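# Upright a lying gift box and open its lid

## Task

A closed gift box is lying on one of its sides on the table. Stand it upright on its base, then open it so the lid ends up roughly vertical or tilted back beyond vertical. Concealed magnets keep the lid's flap closed, so expect some resistance when opening.

## Robot and tools

Robot: two arms, left_arm and right_arm, each carrying a five-digit hand (left_arm a left hand, right_arm a right hand, mirror images). Bases in the scene frame: left_arm near (+0.058, +0.382, 0) m, right_arm near (+0.046, -0.405, 0) m. Scene frame: origin at table-top height between the arms, +x out over the table, +z up, left_arm on the +y side. A camera stand sits behind the arms.

Frames. Reported hand poses (end_effector_position in m, end_effector_quat_wxyz, velocities) are in each arm's own base frame. Motion offsets are expressed along the current Hand target's own axes. Hand point axes (right hand): +z runs along the straight fingers toward the tips, +y points out of the palm face, +x runs across the palm away from the thumb. On the left hand +x points toward the thumb instead. A rigid mast near the wrist on the palm side can collide with things.

Row layout (used by execute_actions and move): one flat list of 48 numbers, each in [-1, 1], covering both arms even if one is idle. Order: left dx, dy, dz, rx, ry, rz; then 16 left finger motor goals; left current_limit, speed; then the same 24 for the right arm. dx..rz are an offset, not a pose: scale 1.0 = 0.6 m or 180 degrees, measured from that arm's Hand target at the start of the action/move, along the Hand target's axes; rx, ry, rz form one rotation vector. Sending all six as 0 re-requests the current Hand target. Finger order: index_mcp, index_abd, index_pip, index_dip, thumb_cmc, thumb_axl, thumb_mcp, thumb_ipl, middle_mcp, middle_abd, middle_pip, middle_dip, ring_mcp, ring_abd, ring_pip, ring_dip. Each is an absolute goal angle mapped linearly between the hinge's stops; +1 bends fingers toward the palm (mcp/pip/dip), swings abd away from the thumb, and brings the thumb round in front of the palm (cmc). Straight values: mcp -0.75, abd 0, pip -0.58, dip -0.70, thumb_cmc -0.71, thumb_axl -0.68, thumb_mcp -0.23, thumb_ipl -0.17. A 0 is a real goal, not 'no change': to keep a hand as is, echo its hand_goal, hand_current_limit and hand_speed. current_limit maps -1..+1 to 0..550 mA (start +0.4); speed sets hinge rate as (speed+1)/2 of 8.5 rad/s (start -0.6). Settings persist.

execute_actions(actions, cameras): actions is a list of actions; each action is up to 15 rows, one per 1/30 s step, the last row held to fill 15 steps. Every row counts from the action's start pose, so repeating an offset keeps moving further. Images come back only with an empty list or when cameras are named.

move(target, speed, blend, stop_force, zero, blocking, cameras): straight-line path of each hand point to the offset in target (one 48-number row, or up to 15 rows all counted from the same starting Hand targets). speed in m/s, 0.002 to 3.6, default 0.25. blend in m rounds corners in a list. stop_force in N (3 to 120) ends an arm's path when its wrist sensor feels that much push; unreliable for light or turning contacts; omit it when moving away from a surface you are pressing. zero (default true) re-zeroes before the move. blocking=false returns early; not allowed with stop_force. Paths never avoid obstacles. The result adds a move: line (done, off_target, moving, held, fault) and limits (paced = pose clipped, held = steps withheld).

wait(seconds 0 to 10), stop() brakes a running move, zoom_image(camera, region [x0,y0,x1,y1] pixels, max 504x504), zero_wrist_force(arm), finished_scene(scene = current scene number; irreversible, the box must stay upright and open on its own).

Cameras: cam_head_left, cam_head_right, cam_high, cam_low, cam_left_wrist, cam_right_wrist.

Results: Hand target is the last commanded pose (after orientation clipping to within 32 degrees of measured); the hand often rests short, so send the missing distance as a further offset. hand_goal, hand_measured, hand_current_ma, hand_state (moving, goal, blocked, overload) list per motor in the order above. Wrist force/torque are in the end effector axes. Joint velocities may show as within noise.

Avoid: arms are stiff; a target slightly beyond a firm contact or a push near 150 N, or joint contact torque at its limit (wrist joints 25.7 N m), stops the arm for 10 s. Motors pressing at 495 mA or more for 5 s shut down. Keep arms and hands from touching each other. Keep paths away from an arm's own base. Don't drop, fling or slam the box, and never let it leave the table. Avoid hard hits on the table. Prolonged stretched or pushing poses heat motors; at 85 °C the arm brakes for 30+ s.

Each tool is called after "Emit:" as name(argument=value, ...) on one line, values as JSON.

## Session

Emit:
execute_actions(actions=[])

Scene clock: 0.00 s.
left_arm: end_effector_position=(+0.4063, +0.0850, +0.2300) hand_goal=(-0.754, +0.000, -0.576, -0.696, -0.714, -0.678, -0.226, -0.168, -0.754, +0.000, -0.576, -0.696, -0.754, +0.000, -0.576, -0.696) hand_measured=(-0.754, +0.000, -0.576, -0.696, -0.714, -0.678, -0.226, -0.168, -0.754, +0.000, -0.576, -0.696, -0.754, +0.000, -0.576, -0.696) hand_current_ma=(+0, +0, +0, +0, +0, +0, +0, +0, +0, +0, +0, +0, +0, +0, +0, +0) hand_state=(overload, goal, goal, goal, goal, goal, goal, goal, goal, goal, goal, goal, goal, goal, goal, goal) hand_current_limit=0.40 hand_speed=-0.60 end_effector_quat_wxyz=(+0.000, +0.000, +1.000, +0.000) | right_arm: end_effector_position=(+0.4063, -0.0850, +0.2300) hand_goal=(-0.754, +0.000, -0.576, -0.696, -0.714, -0.678, -0.226, -0.168, -0.754, +0.000, -0.576, -0.696, -0.754, +0.000, -0.576, -0.696) hand_measured=(-0.754, +0.000, -0.576, -0.696, -0.714, -0.678, -0.226, -0.168, -0.754, +0.000, -0.576, -0.696, -0.754, +0.000, -0.576, -0.696) hand_current_ma=(+0, +0, +0, +0, +0, +0, +0, +0, +0, +0, +0, +0, +0, +0, +0, +0) hand_state=(goal, goal, goal, goal, goal, goal, goal, goal, goal, goal, goal, goal, goal, goal, goal, goal) hand_current_limit=0.40 hand_speed=-0.60 end_effector_quat_wxyz=(+0.000, +1.000, +0.000, +0.000)
Joint positions: left_arm=[3.458 -1.419 -2.042 -1.252 1.571 -1.255] | right_arm=[-0.316 -1.723 2.042 -1.89 -1.571 1.255]
Joint velocities: within noise
Joint torques (N m): no reading
Motor temperatures (°C): left_arm=[34 39 34 39 38 42] | right_arm=[34 36 34 40 44 42]
Wrist force (N): no reading
Wrist torque (N m): no reading
Wrist force, peak (N): no reading
Hand target: left_arm +0.4063, +0.0850, +0.2300; +0.000, +0.000, +1.000, +0.000 | right_arm +0.4063, -0.0850, +0.2300; +0.000, +1.000, +0.000, +0.000

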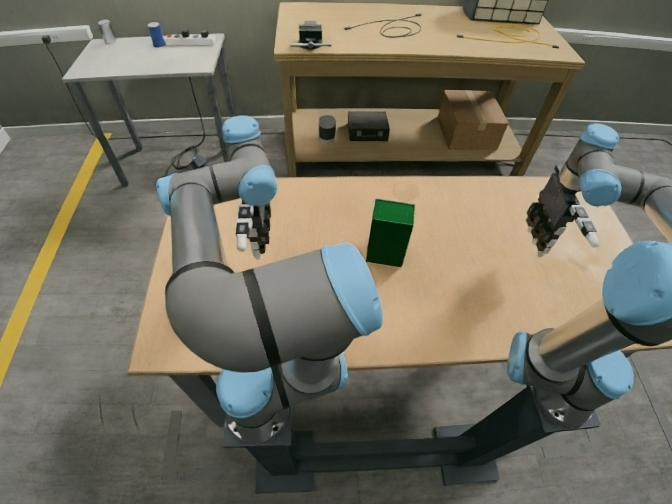

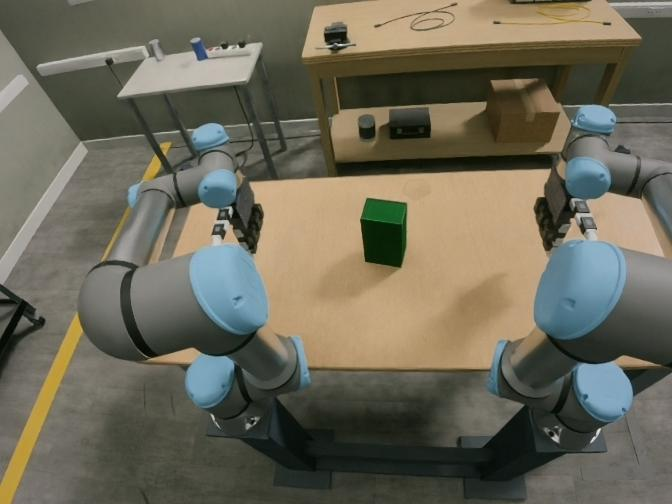

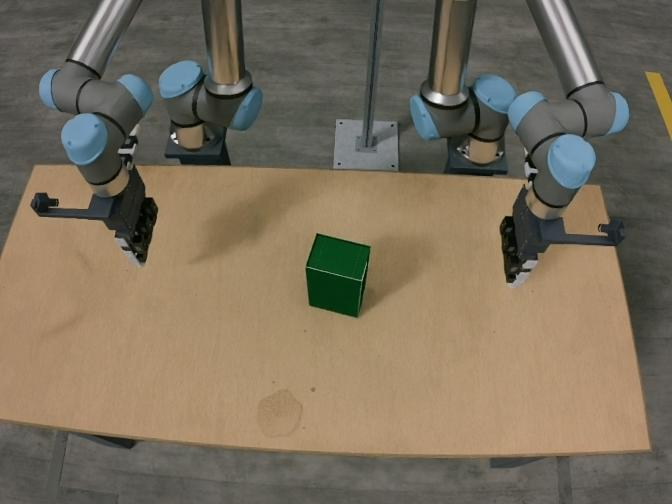

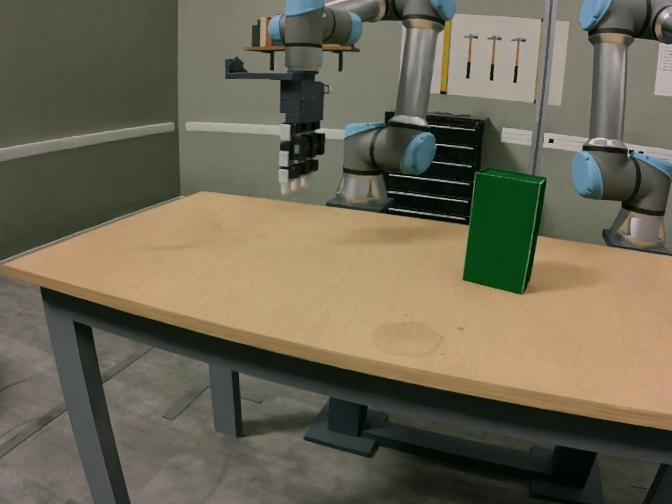

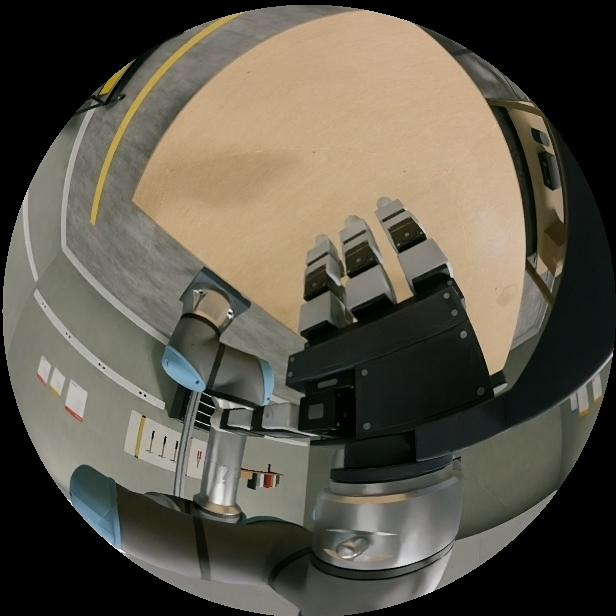

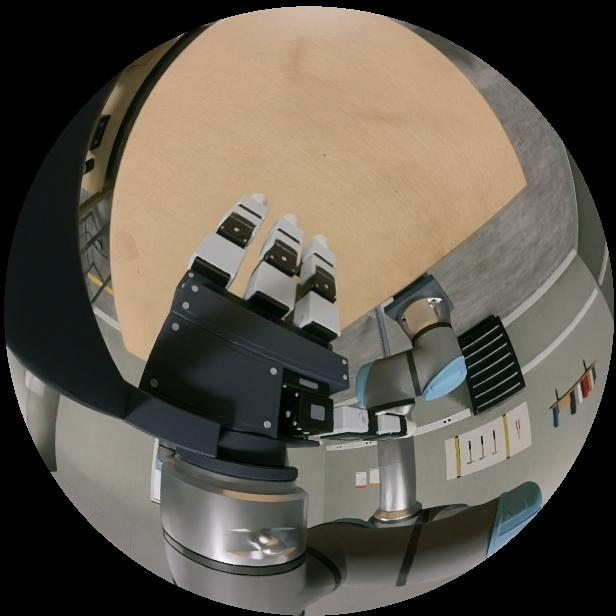

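Emit:
zoom_image(camera="cam_low", region=[430, 140, 580, 310])

Emit:
zoom_image(camera="cam_high", region=[280, 210, 400, 330])

Emit:
zoom_image(camera="cam_head_right", region=[330, 180, 440, 280])

Emit:
zoom_image(camera="cam_head_left", region=[340, 180, 450, 280])

Scaled by 2.965 from the camera's 672x504 image, which has a finer 960x720 frame.

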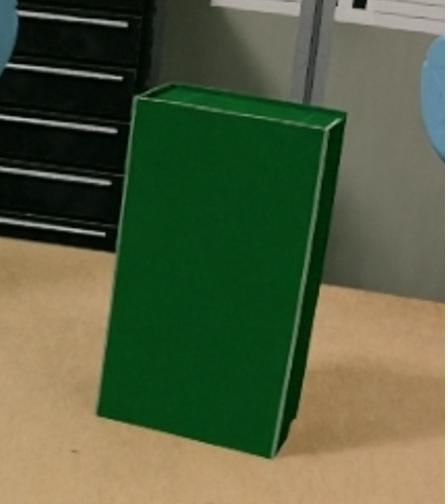

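Scaled by 4.200 from the camera's 672x504 image, which has a finer 960x720 frame.

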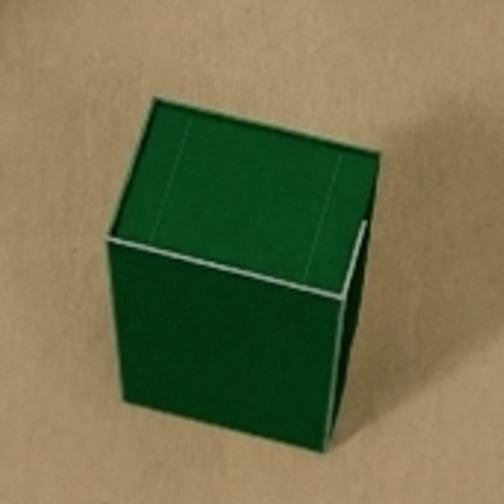

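Scaled by 4.582 from the camera's 672x504 image, which has a finer 960x720 frame.

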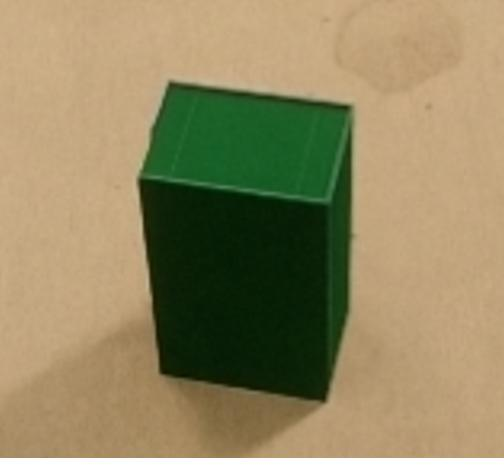

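Scaled by 4.582 from the camera's 672x504 image, which has a finer 960x720 frame.

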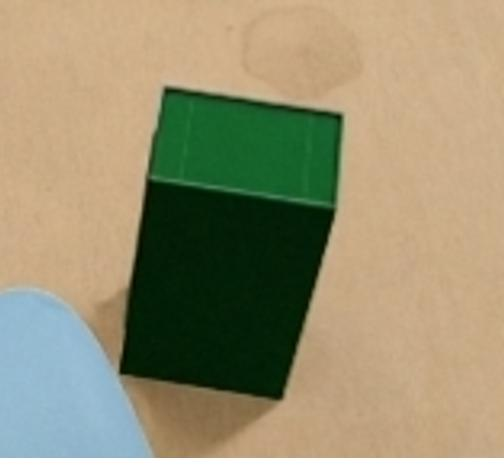

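Emit:
move(target=[-0.1843,-0.5243,-0.0783,-0.0257,0.2419,-0.9028,-1,0,-0.285,-0.406,-0.714,-0.678,-0.226,-0.168,-0.89,0,-0.576,-0.696,-1,0,-0.285,-0.406,0.2,-0.5,0.0815,-0.5648,-0.0783,-0.0234,0.2434,-0.9087,-1,0,-0.285,-0.406,-0.714,-0.678,-0.226,-0.168,-0.89,0,-0.576,-0.696,-1,0,-0.285,-0.406,0.2,-0.5], speed=0.6, cameras=["cam_head_left","cam_high","cam_low"])

Scene clock: 47.00 s.
left_arm: end_effector_position=(+0.5169, -0.2296, +0.2770) hand_goal=(-1.000, +0.000, -0.286, -0.406, -0.714, -0.678, -0.226, -0.168, -0.890, +0.000, -0.576, -0.696, -1.000, +0.000, -0.286, -0.406) hand_measured=(-0.912, +0.000, -0.290, -0.410, -0.716, -0.678, -0.224, -0.168, -0.890, +0.000, -0.576, -0.696, -1.000, +0.000, -0.288, -0.410) hand_current_ma=(+0, +0, -4, -4, -2, +1, +2, +0, +0, +0, +0, +0, +0, +0, -2, -3) hand_state=(overload, goal, goal, goal, goal, goal, goal, goal, goal, goal, goal, goal, goal, goal, goal, goal) hand_current_limit=0.20 hand_speed=-0.50 end_effector_quat_wxyz=(+0.257, +0.961, -0.102, -0.027) | right_arm: end_effector_position=(+0.4552, +0.2539, +0.2770) hand_goal=(-1.000, +0.000, -0.286, -0.406, -0.714, -0.678, -0.226, -0.168, -0.890, +0.000, -0.576, -0.696, -1.000, +0.000, -0.286, -0.406) hand_measured=(-1.000, +0.000, -0.288, -0.408, -0.716, -0.678, -0.224, -0.168, -0.890, +0.000, -0.576, -0.696, -1.000, +0.000, -0.288, -0.408) hand_current_ma=(+0, +0, +0, +0, +0, +0, +0, +0, +0, +0, +0, +0, +0, +0, +0, +0) hand_state=(goal, goal, goal, goal, goal, goal, goal, goal, goal, goal, goal, goal, goal, goal, goal, goal) hand_current_limit=0.20 hand_speed=-0.50 end_effector_quat_wxyz=(+0.025, +0.093, +0.962, +0.258)
Joint positions: left_arm=[3.317 -1.692 -1.787 -1.448 1.089 -4.272] | right_arm=[-0.154 -1.764 2.152 -1.981 -1.048 -1.527]
Joint torques (N m): left_arm=[-14.62 36.81 13.58 3.56 1.3 -1.11] | right_arm=[8.33 -3.82 -29.41 -1.36 -0.68 -1.54]
Wrist force (N): left_arm=[0.4 0.8 0.1] | right_arm=[0.0 -0.1 -0.6]
Wrist torque (N m): left_arm=[-0.16 -0.07 0.22] | right_arm=[-0.04 -0.02 -0.03]
Wrist force, peak (N): left_arm=[0.6 1.2 0.5] | right_arm=[-0.7 0.7 -0.7]
Hand target: left_arm +0.5169, -0.2296, +0.2770; +0.257, +0.961, -0.102, -0.027 | right_arm +0.4552, +0.2539, +0.2770; +0.025, +0.093, +0.962, +0.258
Off the commanded pose: left_arm 0.000 m, 0 deg | right_arm 0.000 m, 0 deg.
move: done
Images, in order (width x height): cam_head_left 672x504, cam_high 672x504, cam_low 672x504.

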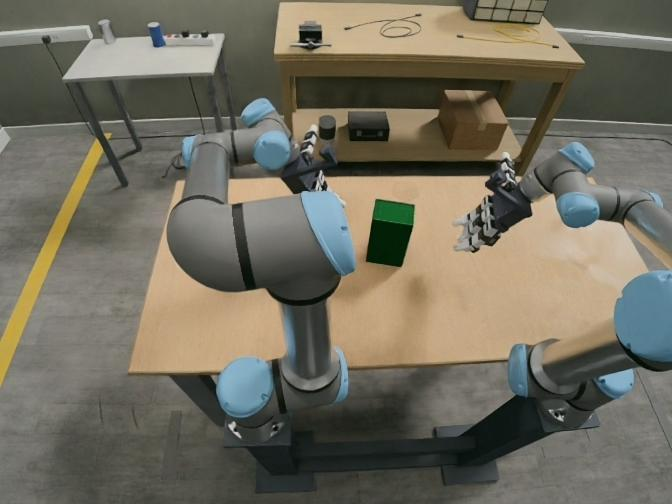

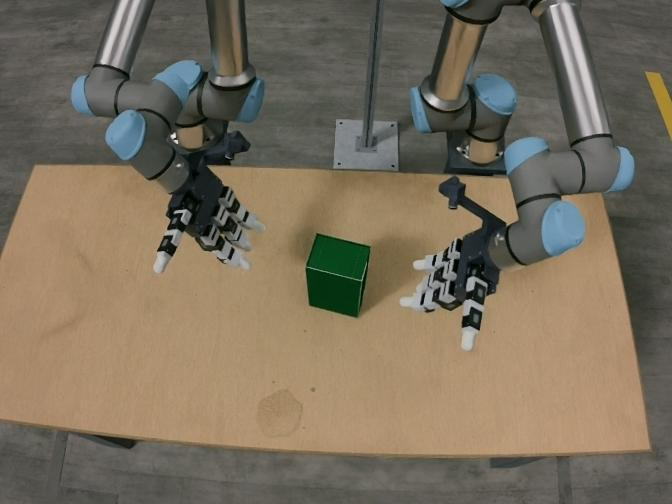

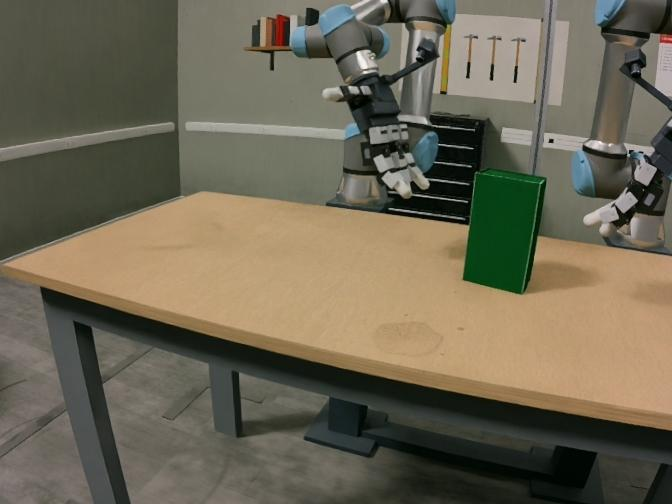

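Emit:
move(target=[[0,0.1155,0.0667,0,0,0,-1,0,-0.285,-0.406,-0.714,-0.678,-0.226,-0.168,-0.89,0,-0.576,-0.696,-1,0,-0.285,-0.406,0.2,-0.5,0,0.1155,0.0667,0,0,0,-1,0,-0.285,-0.406,-0.714,-0.678,-0.226,-0.168,-0.89,0,-0.576,-0.696,-1,0,-0.285,-0.406,0.2,-0.5],[0,0.1155,0.0667,0,0,0,-1,0,-0.285,-0.406,-0.714,-0.678,-0.226,-0.168,-0.3,0,-0.576,-0.696,-1,0,-0.285,-0.406,0.0,-0.8,0,0.1155,0.0667,0,0,0,-1,0,-0.285,-0.406,-0.714,-0.678,-0.226,-0.168,-0.3,0,-0.576,-0.696,-1,0,-0.285,-0.406,0.0,-0.8]], speed=0.2, cameras=["cam_head_left","cam_high","cam_low"])

Emit:
zoom_image(camera="cam_low", region=[400, 100, 600, 310])

Emit:
zoom_image(camera="cam_high", region=[260, 190, 420, 330])

Scene clock: 54.77 s.
left_arm: end_effector_position=(+0.5001, -0.3078, +0.2770) hand_goal=(-1.000, +0.000, -0.286, -0.406, -0.714, -0.678, -0.226, -0.168, -0.300, +0.000, -0.576, -0.696, -1.000, +0.000, -0.286, -0.406) hand_measured=(-0.942, +0.000, -0.290, -0.410, -0.716, -0.678, -0.224, -0.168, -0.582, -0.002, -0.604, -0.714, -1.000, +0.000, -0.288, -0.410) hand_current_ma=(+0, +0, -4, -4, -3, +1, +2, +0, -275, -1, -60, -32, +0, +0, -2, -3) hand_state=(overload, goal, goal, goal, goal, goal, goal, goal, blocked, goal, blocked, goal, goal, goal, goal, goal) hand_current_limit=0.00 hand_speed=-0.80 end_effector_quat_wxyz=(+0.257, +0.961, -0.102, -0.027) | right_arm: end_effector_position=(+0.4705, +0.3324, +0.2769) hand_goal=(-1.000, +0.000, -0.286, -0.406, -0.714, -0.678, -0.226, -0.168, -0.300, +0.000, -0.576, -0.696, -1.000, +0.000, -0.286, -0.406) hand_measured=(-1.000, +0.000, -0.288, -0.408, -0.716, -0.678, -0.224, -0.168, -0.522, +0.000, -0.610, -0.710, -1.000, +0.000, -0.288, -0.408) hand_current_ma=(+0, +0, +0, +0, +0, +0, +0, +0, -275, +0, -24, -5, +0, +0, +0, +0) hand_state=(goal, goal, goal, goal, goal, goal, goal, goal, blocked, goal, blocked, goal, goal, goal, goal, goal) hand_current_limit=0.00 hand_speed=-0.80 end_effector_quat_wxyz=(+0.025, +0.093, +0.962, +0.258)
Joint positions: left_arm=[3.17 -1.684 -1.817 -1.348 1.064 -4.438] | right_arm=[0.045 -1.654 2.092 -2.142 -1.063 -1.3]
Joint torques (N m): left_arm=[-14.95 24.08 29.83 3.28 -2.8 -1.22] | right_arm=[9.51 -9.85 -28.37 -4.56 0.26 1.82]
Wrist force (N): left_arm=[0.7 -1.5 0.0] | right_arm=[-0.4 -2.1 -1.4]
Wrist torque (N m): left_arm=[0.07 -0.12 0.30] | right_arm=[0.32 0.04 -0.23]
Wrist force, peak (N): left_arm=[0.3 2.0 0.8] | right_arm=[-0.2 -2.5 -0.9]
Hand target: left_arm +0.5001, -0.3078, +0.2770; +0.257, +0.961, -0.102, -0.027 | right_arm +0.4705, +0.3324, +0.2770; +0.025, +0.093, +0.962, +0.258
Off the commanded pose: left_arm 0.000 m, 0 deg | right_arm 0.000 m, 0 deg.
move: done
Images, in order (width x height): cam_head_left 672x504, cam_high 672x504, cam_low 672x504.

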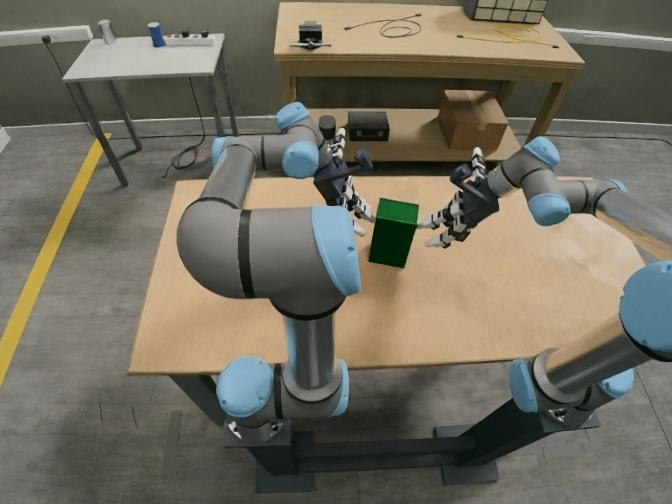

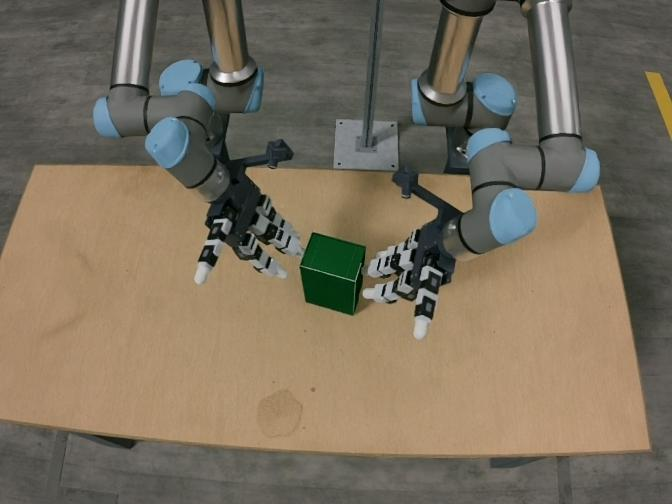

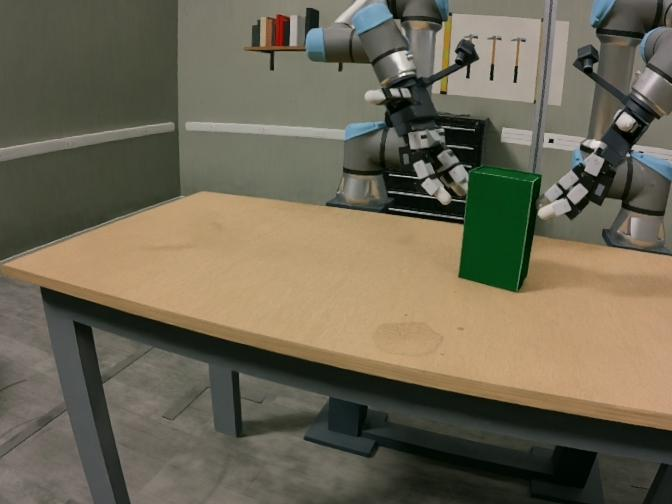

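Scaled by 2.400 from the camera's 672x504 image, which has a finer 960x720 frame.

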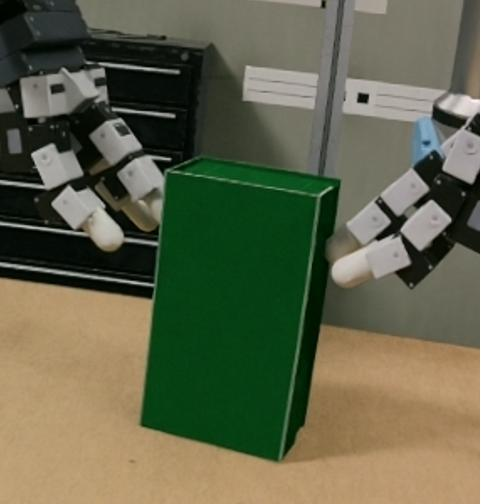

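Scaled by 3.150 from the camera's 672x504 image, which has a finer 960x720 frame.

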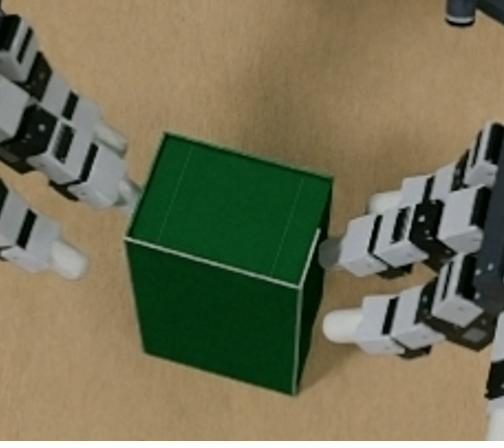

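Emit:
move(target=[[0,0,0,0,0,0,-1,0,-0.285,-0.406,-0.714,-0.678,-0.226,-0.168,-0.2,0,-0.576,-0.696,-1,0,-0.285,-0.406,0.4,-0.8,0,0,0,0,0,0,-1,0,-0.285,-0.406,-0.714,-0.678,-0.226,-0.168,-0.2,0,-0.576,-0.696,-1,0,-0.285,-0.406,0.4,-0.8],[-0.0702,0.0053,-0.0091,0,0,0,-1,0,-0.285,-0.406,-0.714,-0.678,-0.226,-0.168,-0.2,0,-0.576,-0.696,-1,0,-0.285,-0.406,0.4,-0.8,0.0702,0.0053,-0.0091,0,0,0,-1,0,-0.285,-0.406,-0.714,-0.678,-0.226,-0.168,-0.2,0,-0.576,-0.696,-1,0,-0.285,-0.406,0.4,-0.8],[-0.1408,0.0013,-0.0022,0,0,0,-1,0,-0.285,-0.406,-0.714,-0.678,-0.226,-0.168,-0.2,0,-0.576,-0.696,-1,0,-0.285,-0.406,0.4,-0.8,0.1408,0.0013,-0.0022,0,0,0,-1,0,-0.285,-0.406,-0.714,-0.678,-0.226,-0.168,-0.2,0,-0.576,-0.696,-1,0,-0.285,-0.406,0.4,-0.8]], speed=0.06, blend=[0,0.01,0], cameras=["cam_high","cam_low"])

Scene clock: 65.07 s.
left_arm: end_effector_position=(+0.4176, -0.2901, +0.2785) hand_goal=(-1.000, +0.000, -0.286, -0.406, -0.714, -0.678, -0.226, -0.168, -0.200, +0.000, -0.576, -0.696, -1.000, +0.000, -0.286, -0.406) hand_measured=(-0.944, +0.000, -0.290, -0.410, -0.716, -0.678, -0.224, -0.168, -0.582, -0.002, -0.614, -0.720, -1.000, +0.000, -0.288, -0.410) hand_current_ma=(+0, +0, -4, -4, -3, +1, +2, +0, -385, -1, -89, -50, +0, +0, -2, -3) hand_state=(overload, goal, goal, goal, goal, goal, goal, goal, blocked, goal, blocked, blocked, goal, goal, goal, goal) hand_current_limit=0.40 hand_speed=-0.80 end_effector_quat_wxyz=(+0.257, +0.961, -0.102, -0.027) | right_arm: end_effector_position=(+0.3876, +0.3485, +0.2785) hand_goal=(-1.000, +0.000, -0.286, -0.406, -0.714, -0.678, -0.226, -0.168, -0.200, +0.000, -0.576, -0.696, -1.000, +0.000, -0.286, -0.406) hand_measured=(-1.000, +0.000, -0.288, -0.408, -0.716, -0.678, -0.224, -0.168, -0.500, +0.000, -0.620, -0.714, -1.000, +0.000, -0.288, -0.408) hand_current_ma=(+0, +0, +0, +0, +0, +0, +0, +0, -385, +0, -39, -8, +0, +0, +0, +0) hand_state=(goal, goal, goal, goal, goal, goal, goal, goal, blocked, goal, blocked, goal, goal, goal, goal, goal) hand_current_limit=0.40 hand_speed=-0.80 end_effector_quat_wxyz=(+0.025, +0.093, +0.962, +0.258)
Joint positions: left_arm=[3.216 -1.475 -2.017 -1.382 1.071 -4.385] | right_arm=[0.103 -1.843 2.245 -2.139 -1.072 -1.234]
Joint torques (N m): left_arm=[10.72 26.65 14.1 1.08 0.29 1.55] | right_arm=[10.93 -23.7 -12.75 -4.95 -0.8 1.87]
Wrist force (N): left_arm=[0.8 -2.4 -0.2] | right_arm=[-0.4 -3.2 -1.7]
Wrist torque (N m): left_arm=[0.16 -0.12 0.10] | right_arm=[0.35 0.05 -0.24]
Wrist force, peak (N): left_arm=[1.1 -2.7 -0.4] | right_arm=[0.2 -3.5 -1.6]
Hand target: left_arm +0.4175, -0.2901, +0.2785; +0.257, +0.961, -0.102, -0.027 | right_arm +0.3875, +0.3485, +0.2785; +0.025, +0.093, +0.962, +0.258
Off the commanded pose: left_arm 0.000 m, 0 deg | right_arm 0.000 m, 0 deg.
move: done
Images, in order (width x height): cam_high 672x504, cam_low 672x504.

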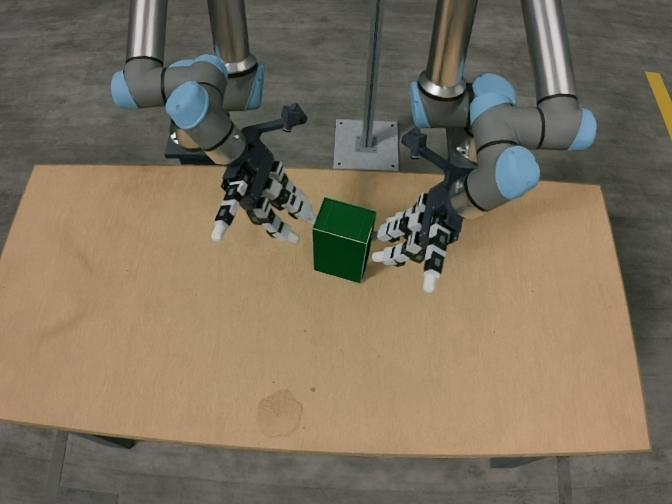

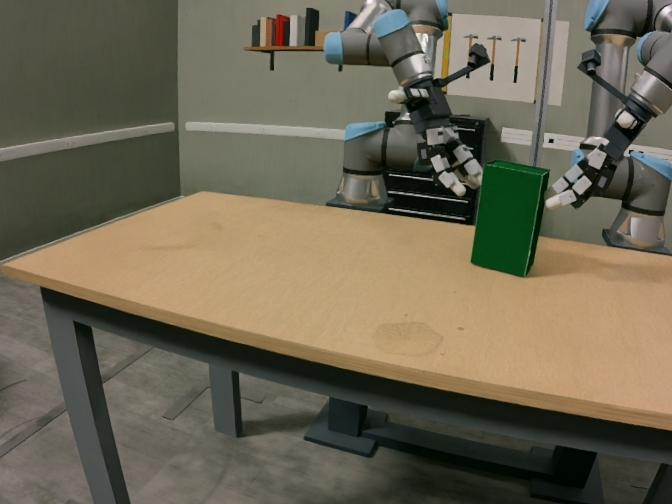

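Emit:
move(target=[[0,-0.0029,0.0051,0,0,0,-1,0,-0.285,-0.406,-0.714,-0.678,-0.226,-0.168,-0.2,0,-0.576,-0.696,-1,0,-0.285,-0.406,0.4,-0.8,0,-0.0029,0.0051,0,0,0,-1,0,-0.285,-0.406,-0.714,-0.678,-0.226,-0.168,-0.2,0,-0.576,-0.696,-1,0,-0.285,-0.406,0.4,-0.8],[-0.0467,-0.0006,0.001,0,0,0,-1,0,-0.285,-0.406,-0.714,-0.678,-0.226,-0.168,-0.2,0,-0.576,-0.696,-1,0,-0.285,-0.406,0.4,-0.8,0.0467,-0.0006,0.001,0,0,0,-1,0,-0.285,-0.406,-0.714,-0.678,-0.226,-0.168,-0.2,0,-0.576,-0.696,-1,0,-0.285,-0.406,0.4,-0.8],[-0.0925,-0.0023,0.0039,0,0,0,-1,0,-0.285,-0.406,-0.714,-0.678,-0.226,-0.168,-0.2,0,-0.576,-0.696,-1,0,-0.285,-0.406,0.4,-0.8,0.0925,-0.0023,0.0039,0,0,0,-1,0,-0.285,-0.406,-0.714,-0.678,-0.226,-0.168,-0.2,0,-0.576,-0.696,-1,0,-0.285,-0.406,0.4,-0.8]], speed=0.05, blend=[0,0.01,0], cameras=["cam_high","cam_low"])

Emit:
zoom_image(camera="cam_low", region=[400, 100, 600, 310])

Scene clock: 77.10 s.
left_arm: end_effector_position=(+0.3633, -0.2784, +0.2758) hand_goal=(-1.000, +0.000, -0.286, -0.406, -0.714, -0.678, -0.226, -0.168, -0.200, +0.000, -0.576, -0.696, -1.000, +0.000, -0.286, -0.406) hand_measured=(-0.944, +0.000, -0.290, -0.410, -0.716, -0.678, -0.224, -0.168, -0.582, +0.002, -0.614, -0.720, -1.000, +0.000, -0.288, -0.410) hand_current_ma=(+0, +0, -4, -4, -3, +1, +2, +0, -385, +1, -91, -50, +0, +0, -2, -3) hand_state=(overload, goal, goal, goal, goal, goal, goal, goal, blocked, goal, blocked, blocked, goal, goal, goal, goal) hand_current_limit=0.40 hand_speed=-0.80 end_effector_quat_wxyz=(+0.257, +0.961, -0.102, -0.027) | right_arm: end_effector_position=(+0.3331, +0.3591, +0.2758) hand_goal=(-1.000, +0.000, -0.286, -0.406, -0.714, -0.678, -0.226, -0.168, -0.200, +0.000, -0.576, -0.696, -1.000, +0.000, -0.286, -0.406) hand_measured=(-1.000, +0.000, -0.288, -0.408, -0.716, -0.678, -0.224, -0.168, -0.498, +0.002, -0.622, -0.714, -1.000, +0.000, -0.288, -0.408) hand_current_ma=(+0, +0, +0, +0, +0, +0, +0, +0, -385, +0, -42, -8, +0, +0, +0, +0) hand_state=(goal, goal, goal, goal, goal, goal, goal, goal, blocked, goal, blocked, goal, goal, goal, goal, goal) hand_current_limit=0.40 hand_speed=-0.80 end_effector_quat_wxyz=(+0.025, +0.093, +0.962, +0.258)
Joint positions: left_arm=[3.259 -1.328 -2.137 -1.432 1.078 -4.337] | right_arm=[0.157 -1.967 2.337 -2.135 -1.082 -1.173]
Joint torques (N m): left_arm=[11.24 20.3 15.36 0.83 0.41 1.5] | right_arm=[10.25 -14.56 -15.35 -1.87 -0.83 1.9]
Wrist force (N): left_arm=[0.6 -2.5 -0.2] | right_arm=[0.0 -3.4 -1.6]
Wrist torque (N m): left_arm=[0.15 -0.09 0.05] | right_arm=[0.33 0.02 -0.22]
Wrist force, peak (N): left_arm=[0.4 -2.2 -2.3] | right_arm=[0.0 -4.3 -2.5]
Hand target: left_arm +0.3632, -0.2784, +0.2758; +0.257, +0.961, -0.102, -0.027 | right_arm +0.3330, +0.3591, +0.2758; +0.025, +0.093, +0.962, +0.258
Off the commanded pose: left_arm 0.000 m, 0 deg | right_arm 0.000 m, 0 deg.
move: done
Images, in order (width x height): cam_high 672x504, cam_low 672x504.

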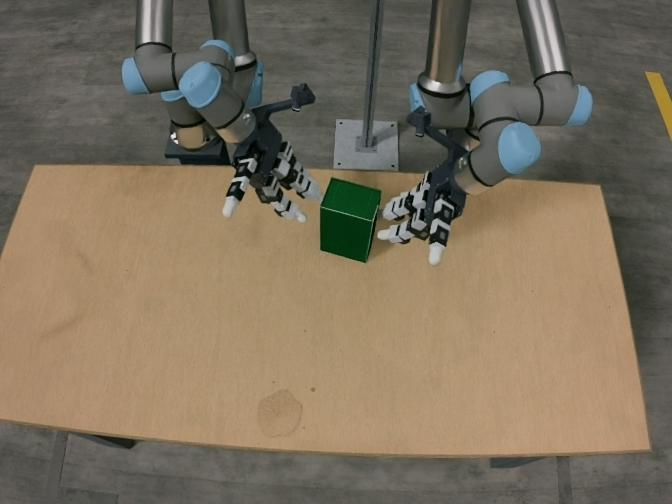

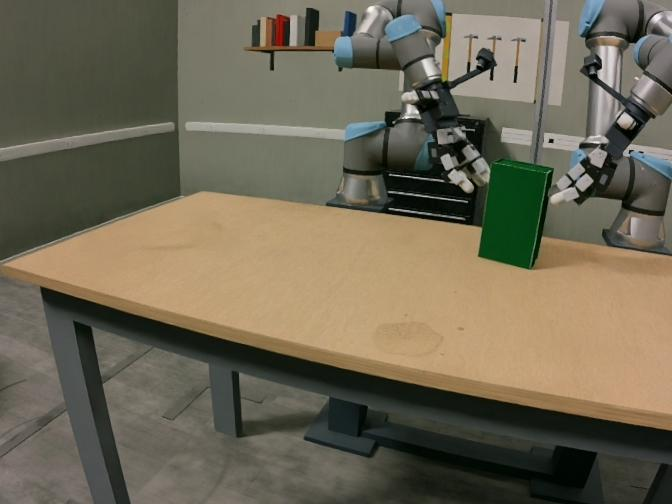

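Scaled by 2.400 from the camera's 672x504 image, which has a finer 960x720 frame.

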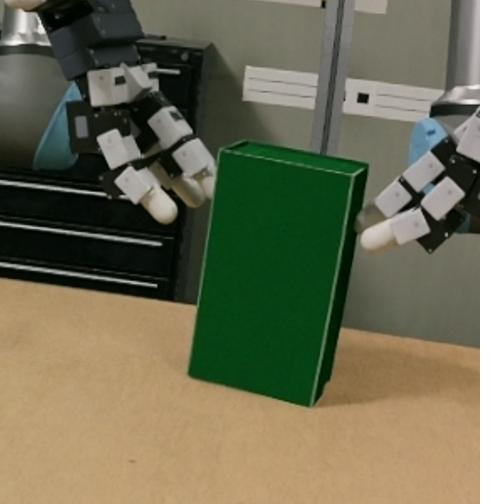

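Emit:
move(target=[[0.0167,-0.0017,0.0029,0,0,0,-1,0,-0.285,-0.406,-0.714,-0.678,-0.226,-0.168,-0.2,0,-0.576,-0.696,-1,0,-0.285,-0.406,0.4,-0.8,-0.0167,-0.0017,0.0029,0,0,0,-1,0,-0.285,-0.406,-0.714,-0.678,-0.226,-0.168,-0.2,0,-0.576,-0.696,-1,0,-0.285,-0.406,0.4,-0.8],[0.0167,-0.0017,0.0029,0,0,0,-1,0,-0.285,-0.406,-0.714,-0.678,-0.226,-0.168,-0.85,0,-0.576,-0.696,-1,0,-0.285,-0.406,0.4,-0.9,-0.0167,-0.0017,0.0029,0,0,0,-1,0,-0.285,-0.406,-0.714,-0.678,-0.226,-0.168,-0.85,0,-0.576,-0.696,-1,0,-0.285,-0.406,0.4,-0.9]], speed=0.05, cameras=["cam_high"])

Emit:
zoom_image(camera="cam_high", region=[270, 150, 430, 290])

Scene clock: 87.70 s.
left_arm: end_effector_position=(+0.3730, -0.2805, +0.2738) hand_goal=(-1.000, +0.000, -0.286, -0.406, -0.714, -0.678, -0.226, -0.168, -0.850, +0.000, -0.576, -0.696, -1.000, +0.000, -0.286, -0.406) hand_measured=(-0.944, +0.000, -0.290, -0.410, -0.716, -0.678, -0.224, -0.168, -0.850, +0.004, -0.580, -0.698, -1.000, +0.000, -0.288, -0.410) hand_current_ma=(+0, +0, -4, -4, -3, +1, +2, +0, +0, +2, -4, -3, +0, +0, -2, -3) hand_state=(overload, goal, goal, goal, goal, goal, goal, goal, goal, goal, goal, goal, goal, goal, goal, goal) hand_current_limit=0.40 hand_speed=-0.90 end_effector_quat_wxyz=(+0.257, +0.961, -0.102, -0.027) | right_arm: end_effector_position=(+0.3429, +0.3572, +0.2738) hand_goal=(-1.000, +0.000, -0.286, -0.406, -0.714, -0.678, -0.226, -0.168, -0.850, +0.000, -0.576, -0.696, -1.000, +0.000, -0.286, -0.406) hand_measured=(-1.000, +0.000, -0.288, -0.408, -0.716, -0.678, -0.224, -0.168, -0.850, +0.002, -0.580, -0.698, -1.000, +0.000, -0.288, -0.408) hand_current_ma=(+0, +0, +0, +0, +0, +0, +0, +0, +0, +0, -1, +0, +0, +0, +0, +0) hand_state=(goal, goal, goal, goal, goal, goal, goal, goal, goal, goal, goal, goal, goal, goal, goal, goal) hand_current_limit=0.40 hand_speed=-0.90 end_effector_quat_wxyz=(+0.025, +0.093, +0.962, +0.258)
Joint positions: left_arm=[3.25 -1.357 -2.122 -1.413 1.076 -4.347] | right_arm=[0.146 -1.942 2.327 -2.144 -1.08 -1.186]
Joint torques (N m): left_arm=[0.61 17.11 27.55 3.22 0.9 -0.67] | right_arm=[-8.72 -8.31 -26.97 -2.72 -1.66 -1.65]
Wrist force (N): left_arm=[0.7 0.7 0.0] | right_arm=[-0.1 0.9 -0.7]
Wrist torque (N m): left_arm=[-0.21 -0.11 0.20] | right_arm=[0.08 0.00 -0.04]
Wrist force, peak (N): left_arm=[-1.7 -4.6 -10.7] | right_arm=[1.3 -8.2 -12.0]
Hand target: left_arm +0.3730, -0.2805, +0.2738; +0.257, +0.961, -0.102, -0.027 | right_arm +0.3429, +0.3572, +0.2738; +0.025, +0.093, +0.962, +0.258
Off the commanded pose: left_arm 0.000 m, 0 deg | right_arm 0.000 m, 0 deg.
move: done
Images, in order (width x height): cam_high 672x504.

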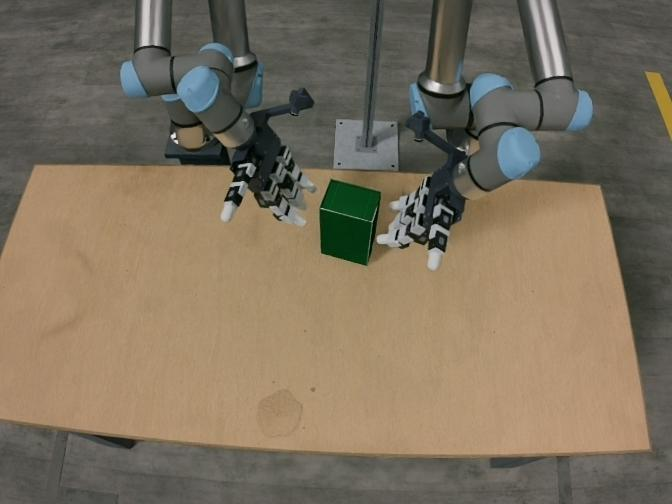

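Scaled by 3.150 from the camera's 672x504 image, which has a finer 960x720 frame.

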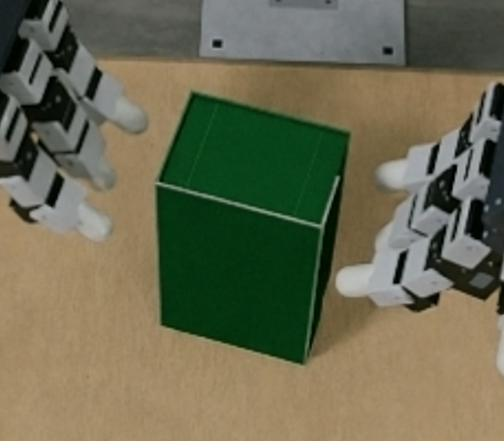

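Emit:
move(target=[[0.0178,-0.0309,0.0919,0,0,0,-1,0,-0.285,-0.406,-0.714,-0.678,-0.226,-0.168,-0.85,0,-0.576,-0.696,-1,0,-0.285,-0.406,0.4,-0.5,-0.0178,-0.0641,0.0727,0,0,0,-1,0,-0.285,-0.406,-0.714,-0.678,-0.226,-0.168,-0.85,0,-0.576,-0.696,-1,0,-0.285,-0.406,0.4,-0.5],[0.0178,-0.0309,0.0919,0,0,0,-1,0,-0.285,-0.406,-0.714,-0.678,-0.226,-0.168,-0.2,0,-0.576,-0.696,-1,0,-0.285,-0.406,0.4,-0.8,-0.0178,-0.0641,0.0727,0,0,0,-1,0,-0.285,-0.406,-0.714,-0.678,-0.226,-0.168,-0.2,0,-0.576,-0.696,-1,0,-0.285,-0.406,0.4,-0.8],[0.0178,-0.0059,0.0486,0,0,0,-1,0,-0.285,-0.406,-0.714,-0.678,-0.226,-0.168,-0.2,0,-0.576,-0.696,-1,0,-0.285,-0.406,0.4,-0.8,-0.0178,-0.0391,0.0294,0,0,0,-1,0,-0.285,-0.406,-0.714,-0.678,-0.226,-0.168,-0.2,0,-0.576,-0.696,-1,0,-0.285,-0.406,0.4,-0.8]], speed=[0.1,0.1,0.02], cameras=["cam_high","cam_low"])

Emit:
zoom_image(camera="cam_low", region=[400, 100, 600, 310])

Emit:
zoom_image(camera="cam_high", region=[270, 150, 430, 290])

Scene clock: 102.97 s.
left_arm: end_effector_position=(+0.3810, -0.2940, +0.2467) hand_goal=(-1.000, +0.000, -0.286, -0.406, -0.714, -0.678, -0.226, -0.168, -0.200, +0.000, -0.576, -0.696, -1.000, +0.000, -0.286, -0.406) hand_measured=(-0.944, +0.000, -0.290, -0.410, -0.716, -0.678, -0.224, -0.168, -0.576, +0.000, -0.614, -0.720, -1.000, +0.000, -0.288, -0.410) hand_current_ma=(+0, +0, -4, -4, -3, +1, +2, +0, -385, +0, -88, -49, +0, +0, -2, -3) hand_state=(overload, goal, goal, goal, goal, goal, goal, goal, blocked, goal, blocked, blocked, goal, goal, goal, goal) hand_current_limit=0.40 hand_speed=-0.80 end_effector_quat_wxyz=(+0.257, +0.961, -0.102, -0.027) | right_arm: end_effector_position=(+0.3512, +0.3439, +0.2467) hand_goal=(-1.000, +0.000, -0.286, -0.406, -0.714, -0.678, -0.226, -0.168, -0.200, +0.000, -0.576, -0.696, -1.000, +0.000, -0.286, -0.406) hand_measured=(-1.000, +0.000, -0.288, -0.408, -0.716, -0.678, -0.224, -0.168, -0.528, +0.002, -0.618, -0.714, -1.000, +0.000, -0.288, -0.408) hand_current_ma=(+0, +0, +0, +0, +0, +0, +0, +0, -385, +0, -37, -7, +0, +0, +0, +0) hand_state=(goal, goal, goal, goal, goal, goal, goal, goal, blocked, goal, blocked, goal, goal, goal, goal, goal) hand_current_limit=0.40 hand_speed=-0.80 end_effector_quat_wxyz=(+0.025, +0.093, +0.962, +0.258)
Joint positions: left_arm=[3.213 -1.417 -2.155 -1.301 1.07 -4.388] | right_arm=[0.1 -1.908 2.376 -2.203 -1.072 -1.237]
Joint torques (N m): left_arm=[-11.93 23.7 28.8 1.39 -2.34 0.42] | right_arm=[4.15 -19.99 -30.58 -1.93 3.69 -0.96]
Wrist force (N): left_arm=[0.3 -2.1 -0.1] | right_arm=[-0.1 -3.3 -1.3]
Wrist torque (N m): left_arm=[0.15 -0.07 0.25] | right_arm=[0.30 0.03 -0.14]
Wrist force, peak (N): left_arm=[0.5 -2.6 -0.5] | right_arm=[-0.2 -4.0 -2.8]
Hand target: left_arm +0.3810, -0.2940, +0.2468; +0.257, +0.961, -0.102, -0.027 | right_arm +0.3512, +0.3438, +0.2468; +0.025, +0.093, +0.962, +0.258
Off the commanded pose: left_arm 0.000 m, 0 deg | right_arm 0.000 m, 0 deg.
move: done
Images, in order (width x height): cam_high 672x504, cam_low 672x504.

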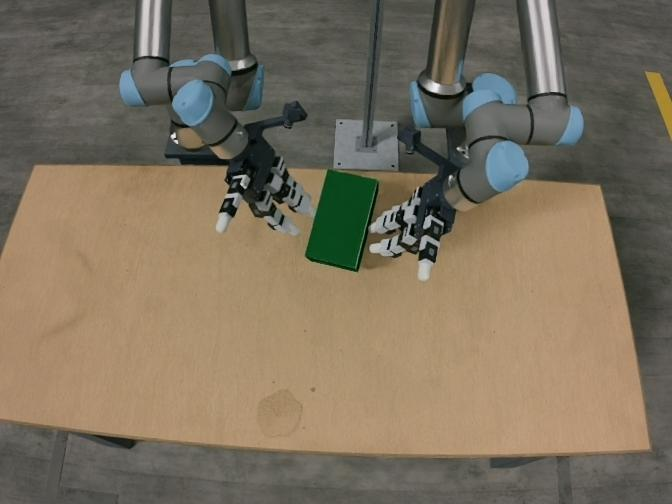

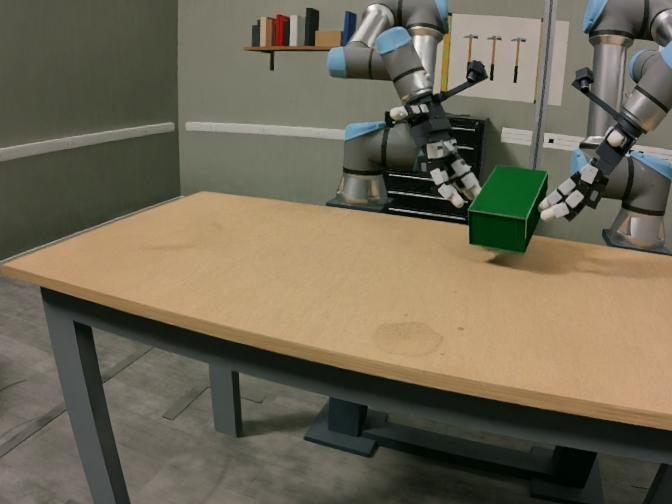

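Scaled by 2.400 from the camera's 672x504 image, which has a finer 960x720 frame.

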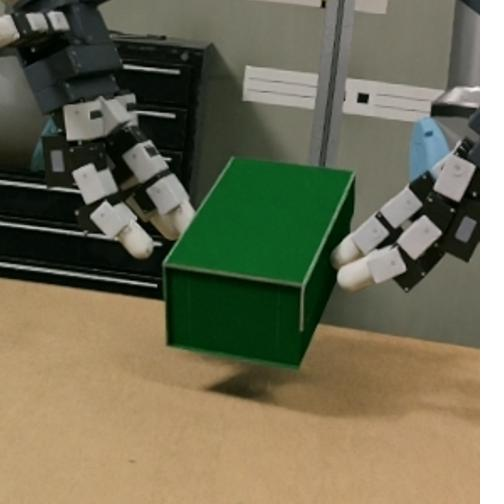

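Scaled by 3.150 from the camera's 672x504 image, which has a finer 960x720 frame.

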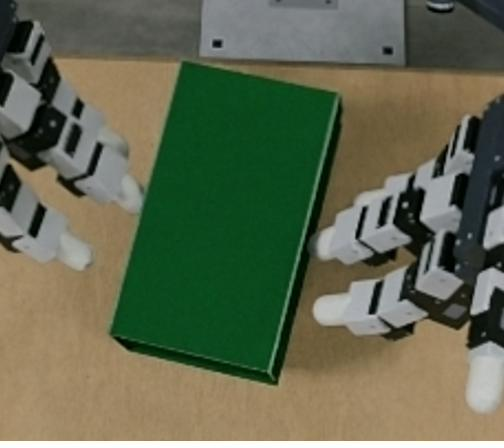

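Emit:
move(target=[[0.1,-0.0333,0.0577,0,0,0,-1,0,-0.285,-0.406,-0.714,-0.678,-0.226,-0.168,-0.2,0,-0.576,-0.696,-1,0,-0.285,-0.406,0.4,-0.8,-0.1,-0.0333,0.0577,0,0,0,-1,0,-0.285,-0.406,-0.714,-0.678,-0.226,-0.168,-0.2,0,-0.576,-0.696,-1,0,-0.285,-0.406,0.4,-0.8],[0.1,-0.0517,0.0895,0,0,0,-1,0,-0.285,-0.406,-0.714,-0.678,-0.226,-0.168,-0.2,0,-0.576,-0.696,-1,0,-0.285,-0.406,0.4,-0.8,-0.1,-0.0517,0.0895,0,0,0,-1,0,-0.285,-0.406,-0.714,-0.678,-0.226,-0.168,-0.2,0,-0.576,-0.696,-1,0,-0.285,-0.406,0.4,-0.8],[0.1,-0.0517,0.0895,0,0,0,-1,0,-0.285,-0.406,-0.714,-0.678,-0.226,-0.168,-0.85,0,-0.576,-0.696,-1,0,-0.285,-0.406,0.4,-0.9,-0.1,-0.0517,0.0895,0,0,0,-1,0,-0.285,-0.406,-0.714,-0.678,-0.226,-0.168,-0.85,0,-0.576,-0.696,-1,0,-0.285,-0.406,0.4,-0.9],[0.1,-0.1095,0.0562,0,0,0,-1,0,-0.285,-0.406,-0.714,-0.678,-0.226,-0.168,-0.85,0,-0.576,-0.696,-1,0,-0.285,-0.406,0.4,-0.9,-0.1,-0.1095,0.0562,0,0,0,-1,0,-0.285,-0.406,-0.714,-0.678,-0.226,-0.168,-0.85,0,-0.576,-0.696,-1,0,-0.285,-0.406,0.4,-0.9]], speed=[0.06,0.015,0.05,0.1], blend=[0.005,0,0,0], cameras=["cam_high","cam_low","cam_left_wrist"])

Emit:
zoom_image(camera="cam_low", region=[420, 120, 620, 310])

Emit:
zoom_image(camera="cam_high", region=[260, 150, 440, 310])

Scene clock: 119.83 s.
left_arm: end_effector_position=(+0.4481, -0.2675, +0.1847) hand_goal=(-1.000, +0.000, -0.286, -0.406, -0.714, -0.678, -0.226, -0.168, -0.850, +0.000, -0.576, -0.696, -1.000, +0.000, -0.286, -0.406) hand_measured=(-0.946, +0.000, -0.290, -0.410, -0.716, -0.678, -0.224, -0.168, -0.850, +0.000, -0.580, -0.700, -1.000, +0.000, -0.288, -0.410) hand_current_ma=(+0, +0, -4, -4, -3, +1, +2, +0, +0, +0, -3, -3, +0, +0, -2, -3) hand_state=(overload, goal, goal, goal, goal, goal, goal, goal, goal, goal, goal, goal, goal, goal, goal, goal) hand_current_limit=0.40 hand_speed=-0.90 end_effector_quat_wxyz=(+0.257, +0.961, -0.102, -0.027) | right_arm: end_effector_position=(+0.4024, +0.2932, +0.1847) hand_goal=(-1.000, +0.000, -0.286, -0.406, -0.714, -0.678, -0.226, -0.168, -0.850, +0.000, -0.576, -0.696, -1.000, +0.000, -0.286, -0.406) hand_measured=(-1.000, +0.000, -0.288, -0.408, -0.716, -0.678, -0.224, -0.168, -0.850, +0.000, -0.580, -0.698, -1.000, +0.000, -0.288, -0.408) hand_current_ma=(+0, +0, +0, +0, +0, +0, +0, +0, +0, +0, -1, +0, +0, +0, +0, +0) hand_state=(goal, goal, goal, goal, goal, goal, goal, goal, goal, goal, goal, goal, goal, goal, goal, goal) hand_current_limit=0.40 hand_speed=-0.90 end_effector_quat_wxyz=(+0.025, +0.093, +0.962, +0.258)
Joint positions: left_arm=[3.261 -1.653 -2.105 -1.14 1.078 -4.335] | right_arm=[-0.061 -1.726 2.414 -2.333 -1.052 -1.42]
Joint torques (N m): left_arm=[12.44 31.44 28.13 0.99 1.36 1.64] | right_arm=[-10.16 -24.86 -11.1 -1.36 3.35 -1.96]
Wrist force (N): left_arm=[0.7 0.7 0.6] | right_arm=[-0.1 0.7 -0.4]
Wrist torque (N m): left_arm=[-0.24 -0.08 0.01] | right_arm=[0.05 -0.02 -0.02]
Wrist force, peak (N): left_arm=[0.8 -3.1 -0.2] | right_arm=[0.2 -3.6 -1.9]
Hand target: left_arm +0.4481, -0.2674, +0.1847; +0.257, +0.961, -0.102, -0.027 | right_arm +0.4024, +0.2931, +0.1847; +0.025, +0.093, +0.962, +0.258
Off the commanded pose: left_arm 0.000 m, 0 deg | right_arm 0.000 m, 0 deg.
move: done
camera_calibration:
cam_left_wrist: T_world_to_cam=[[-0.642557, 0.662301, -0.38533, 0.514448], [0.552797, 0.748921, 0.365421, -0.170545], [0.5306, 0.0217944, -0.847342, 0.051821], [0, 0, 0, 1]] pos_world=[0.397343, -0.214124, 0.304463]
Images, in order (width x height): cam_high 672x504, cam_low 672x504, cam_left_wrist 616x616.

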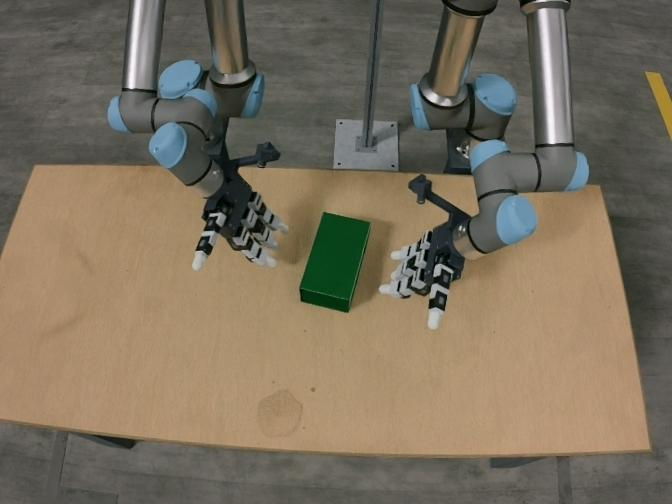

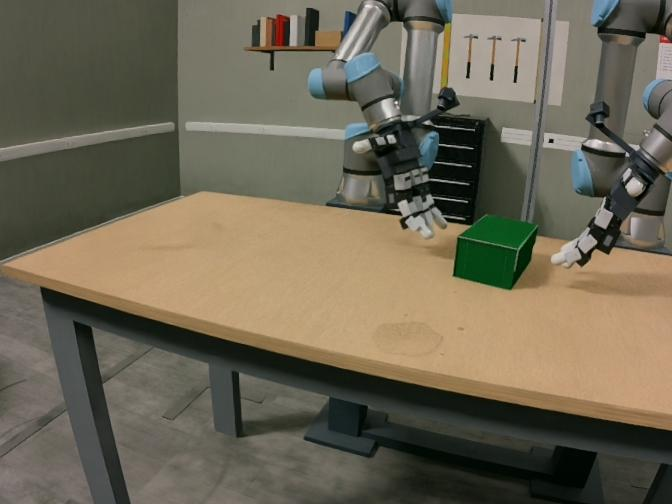

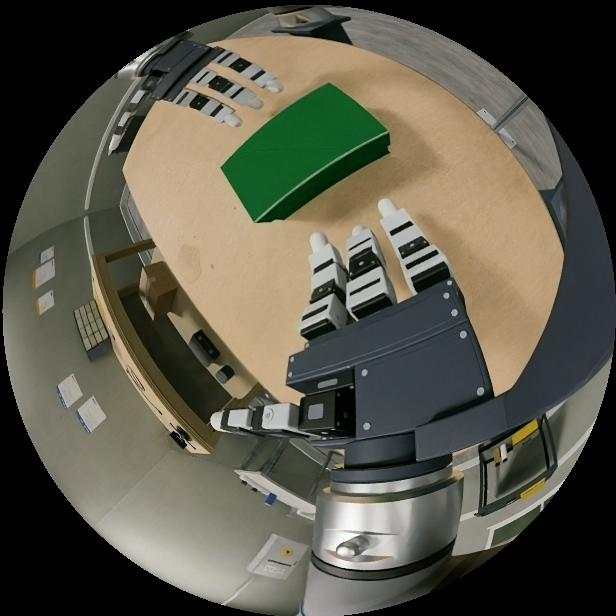

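Scaled by 2.520 from the camera's 672x504 image, which has a finer 960x720 frame.

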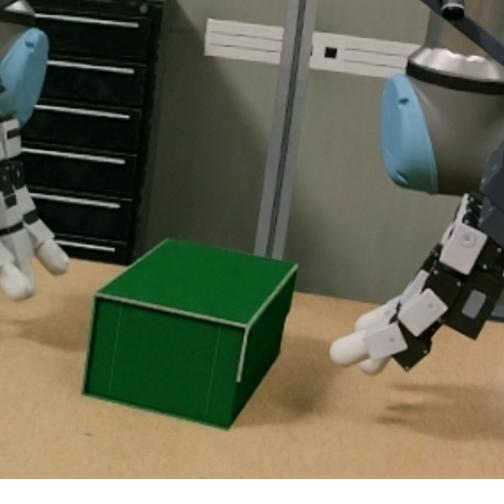

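Scaled by 2.800 from the camera's 672x504 image, which has a finer 960x720 frame.

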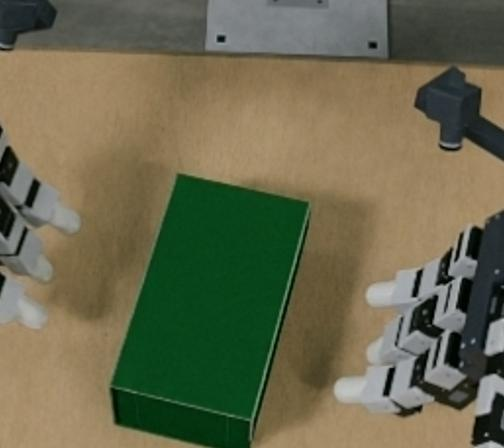

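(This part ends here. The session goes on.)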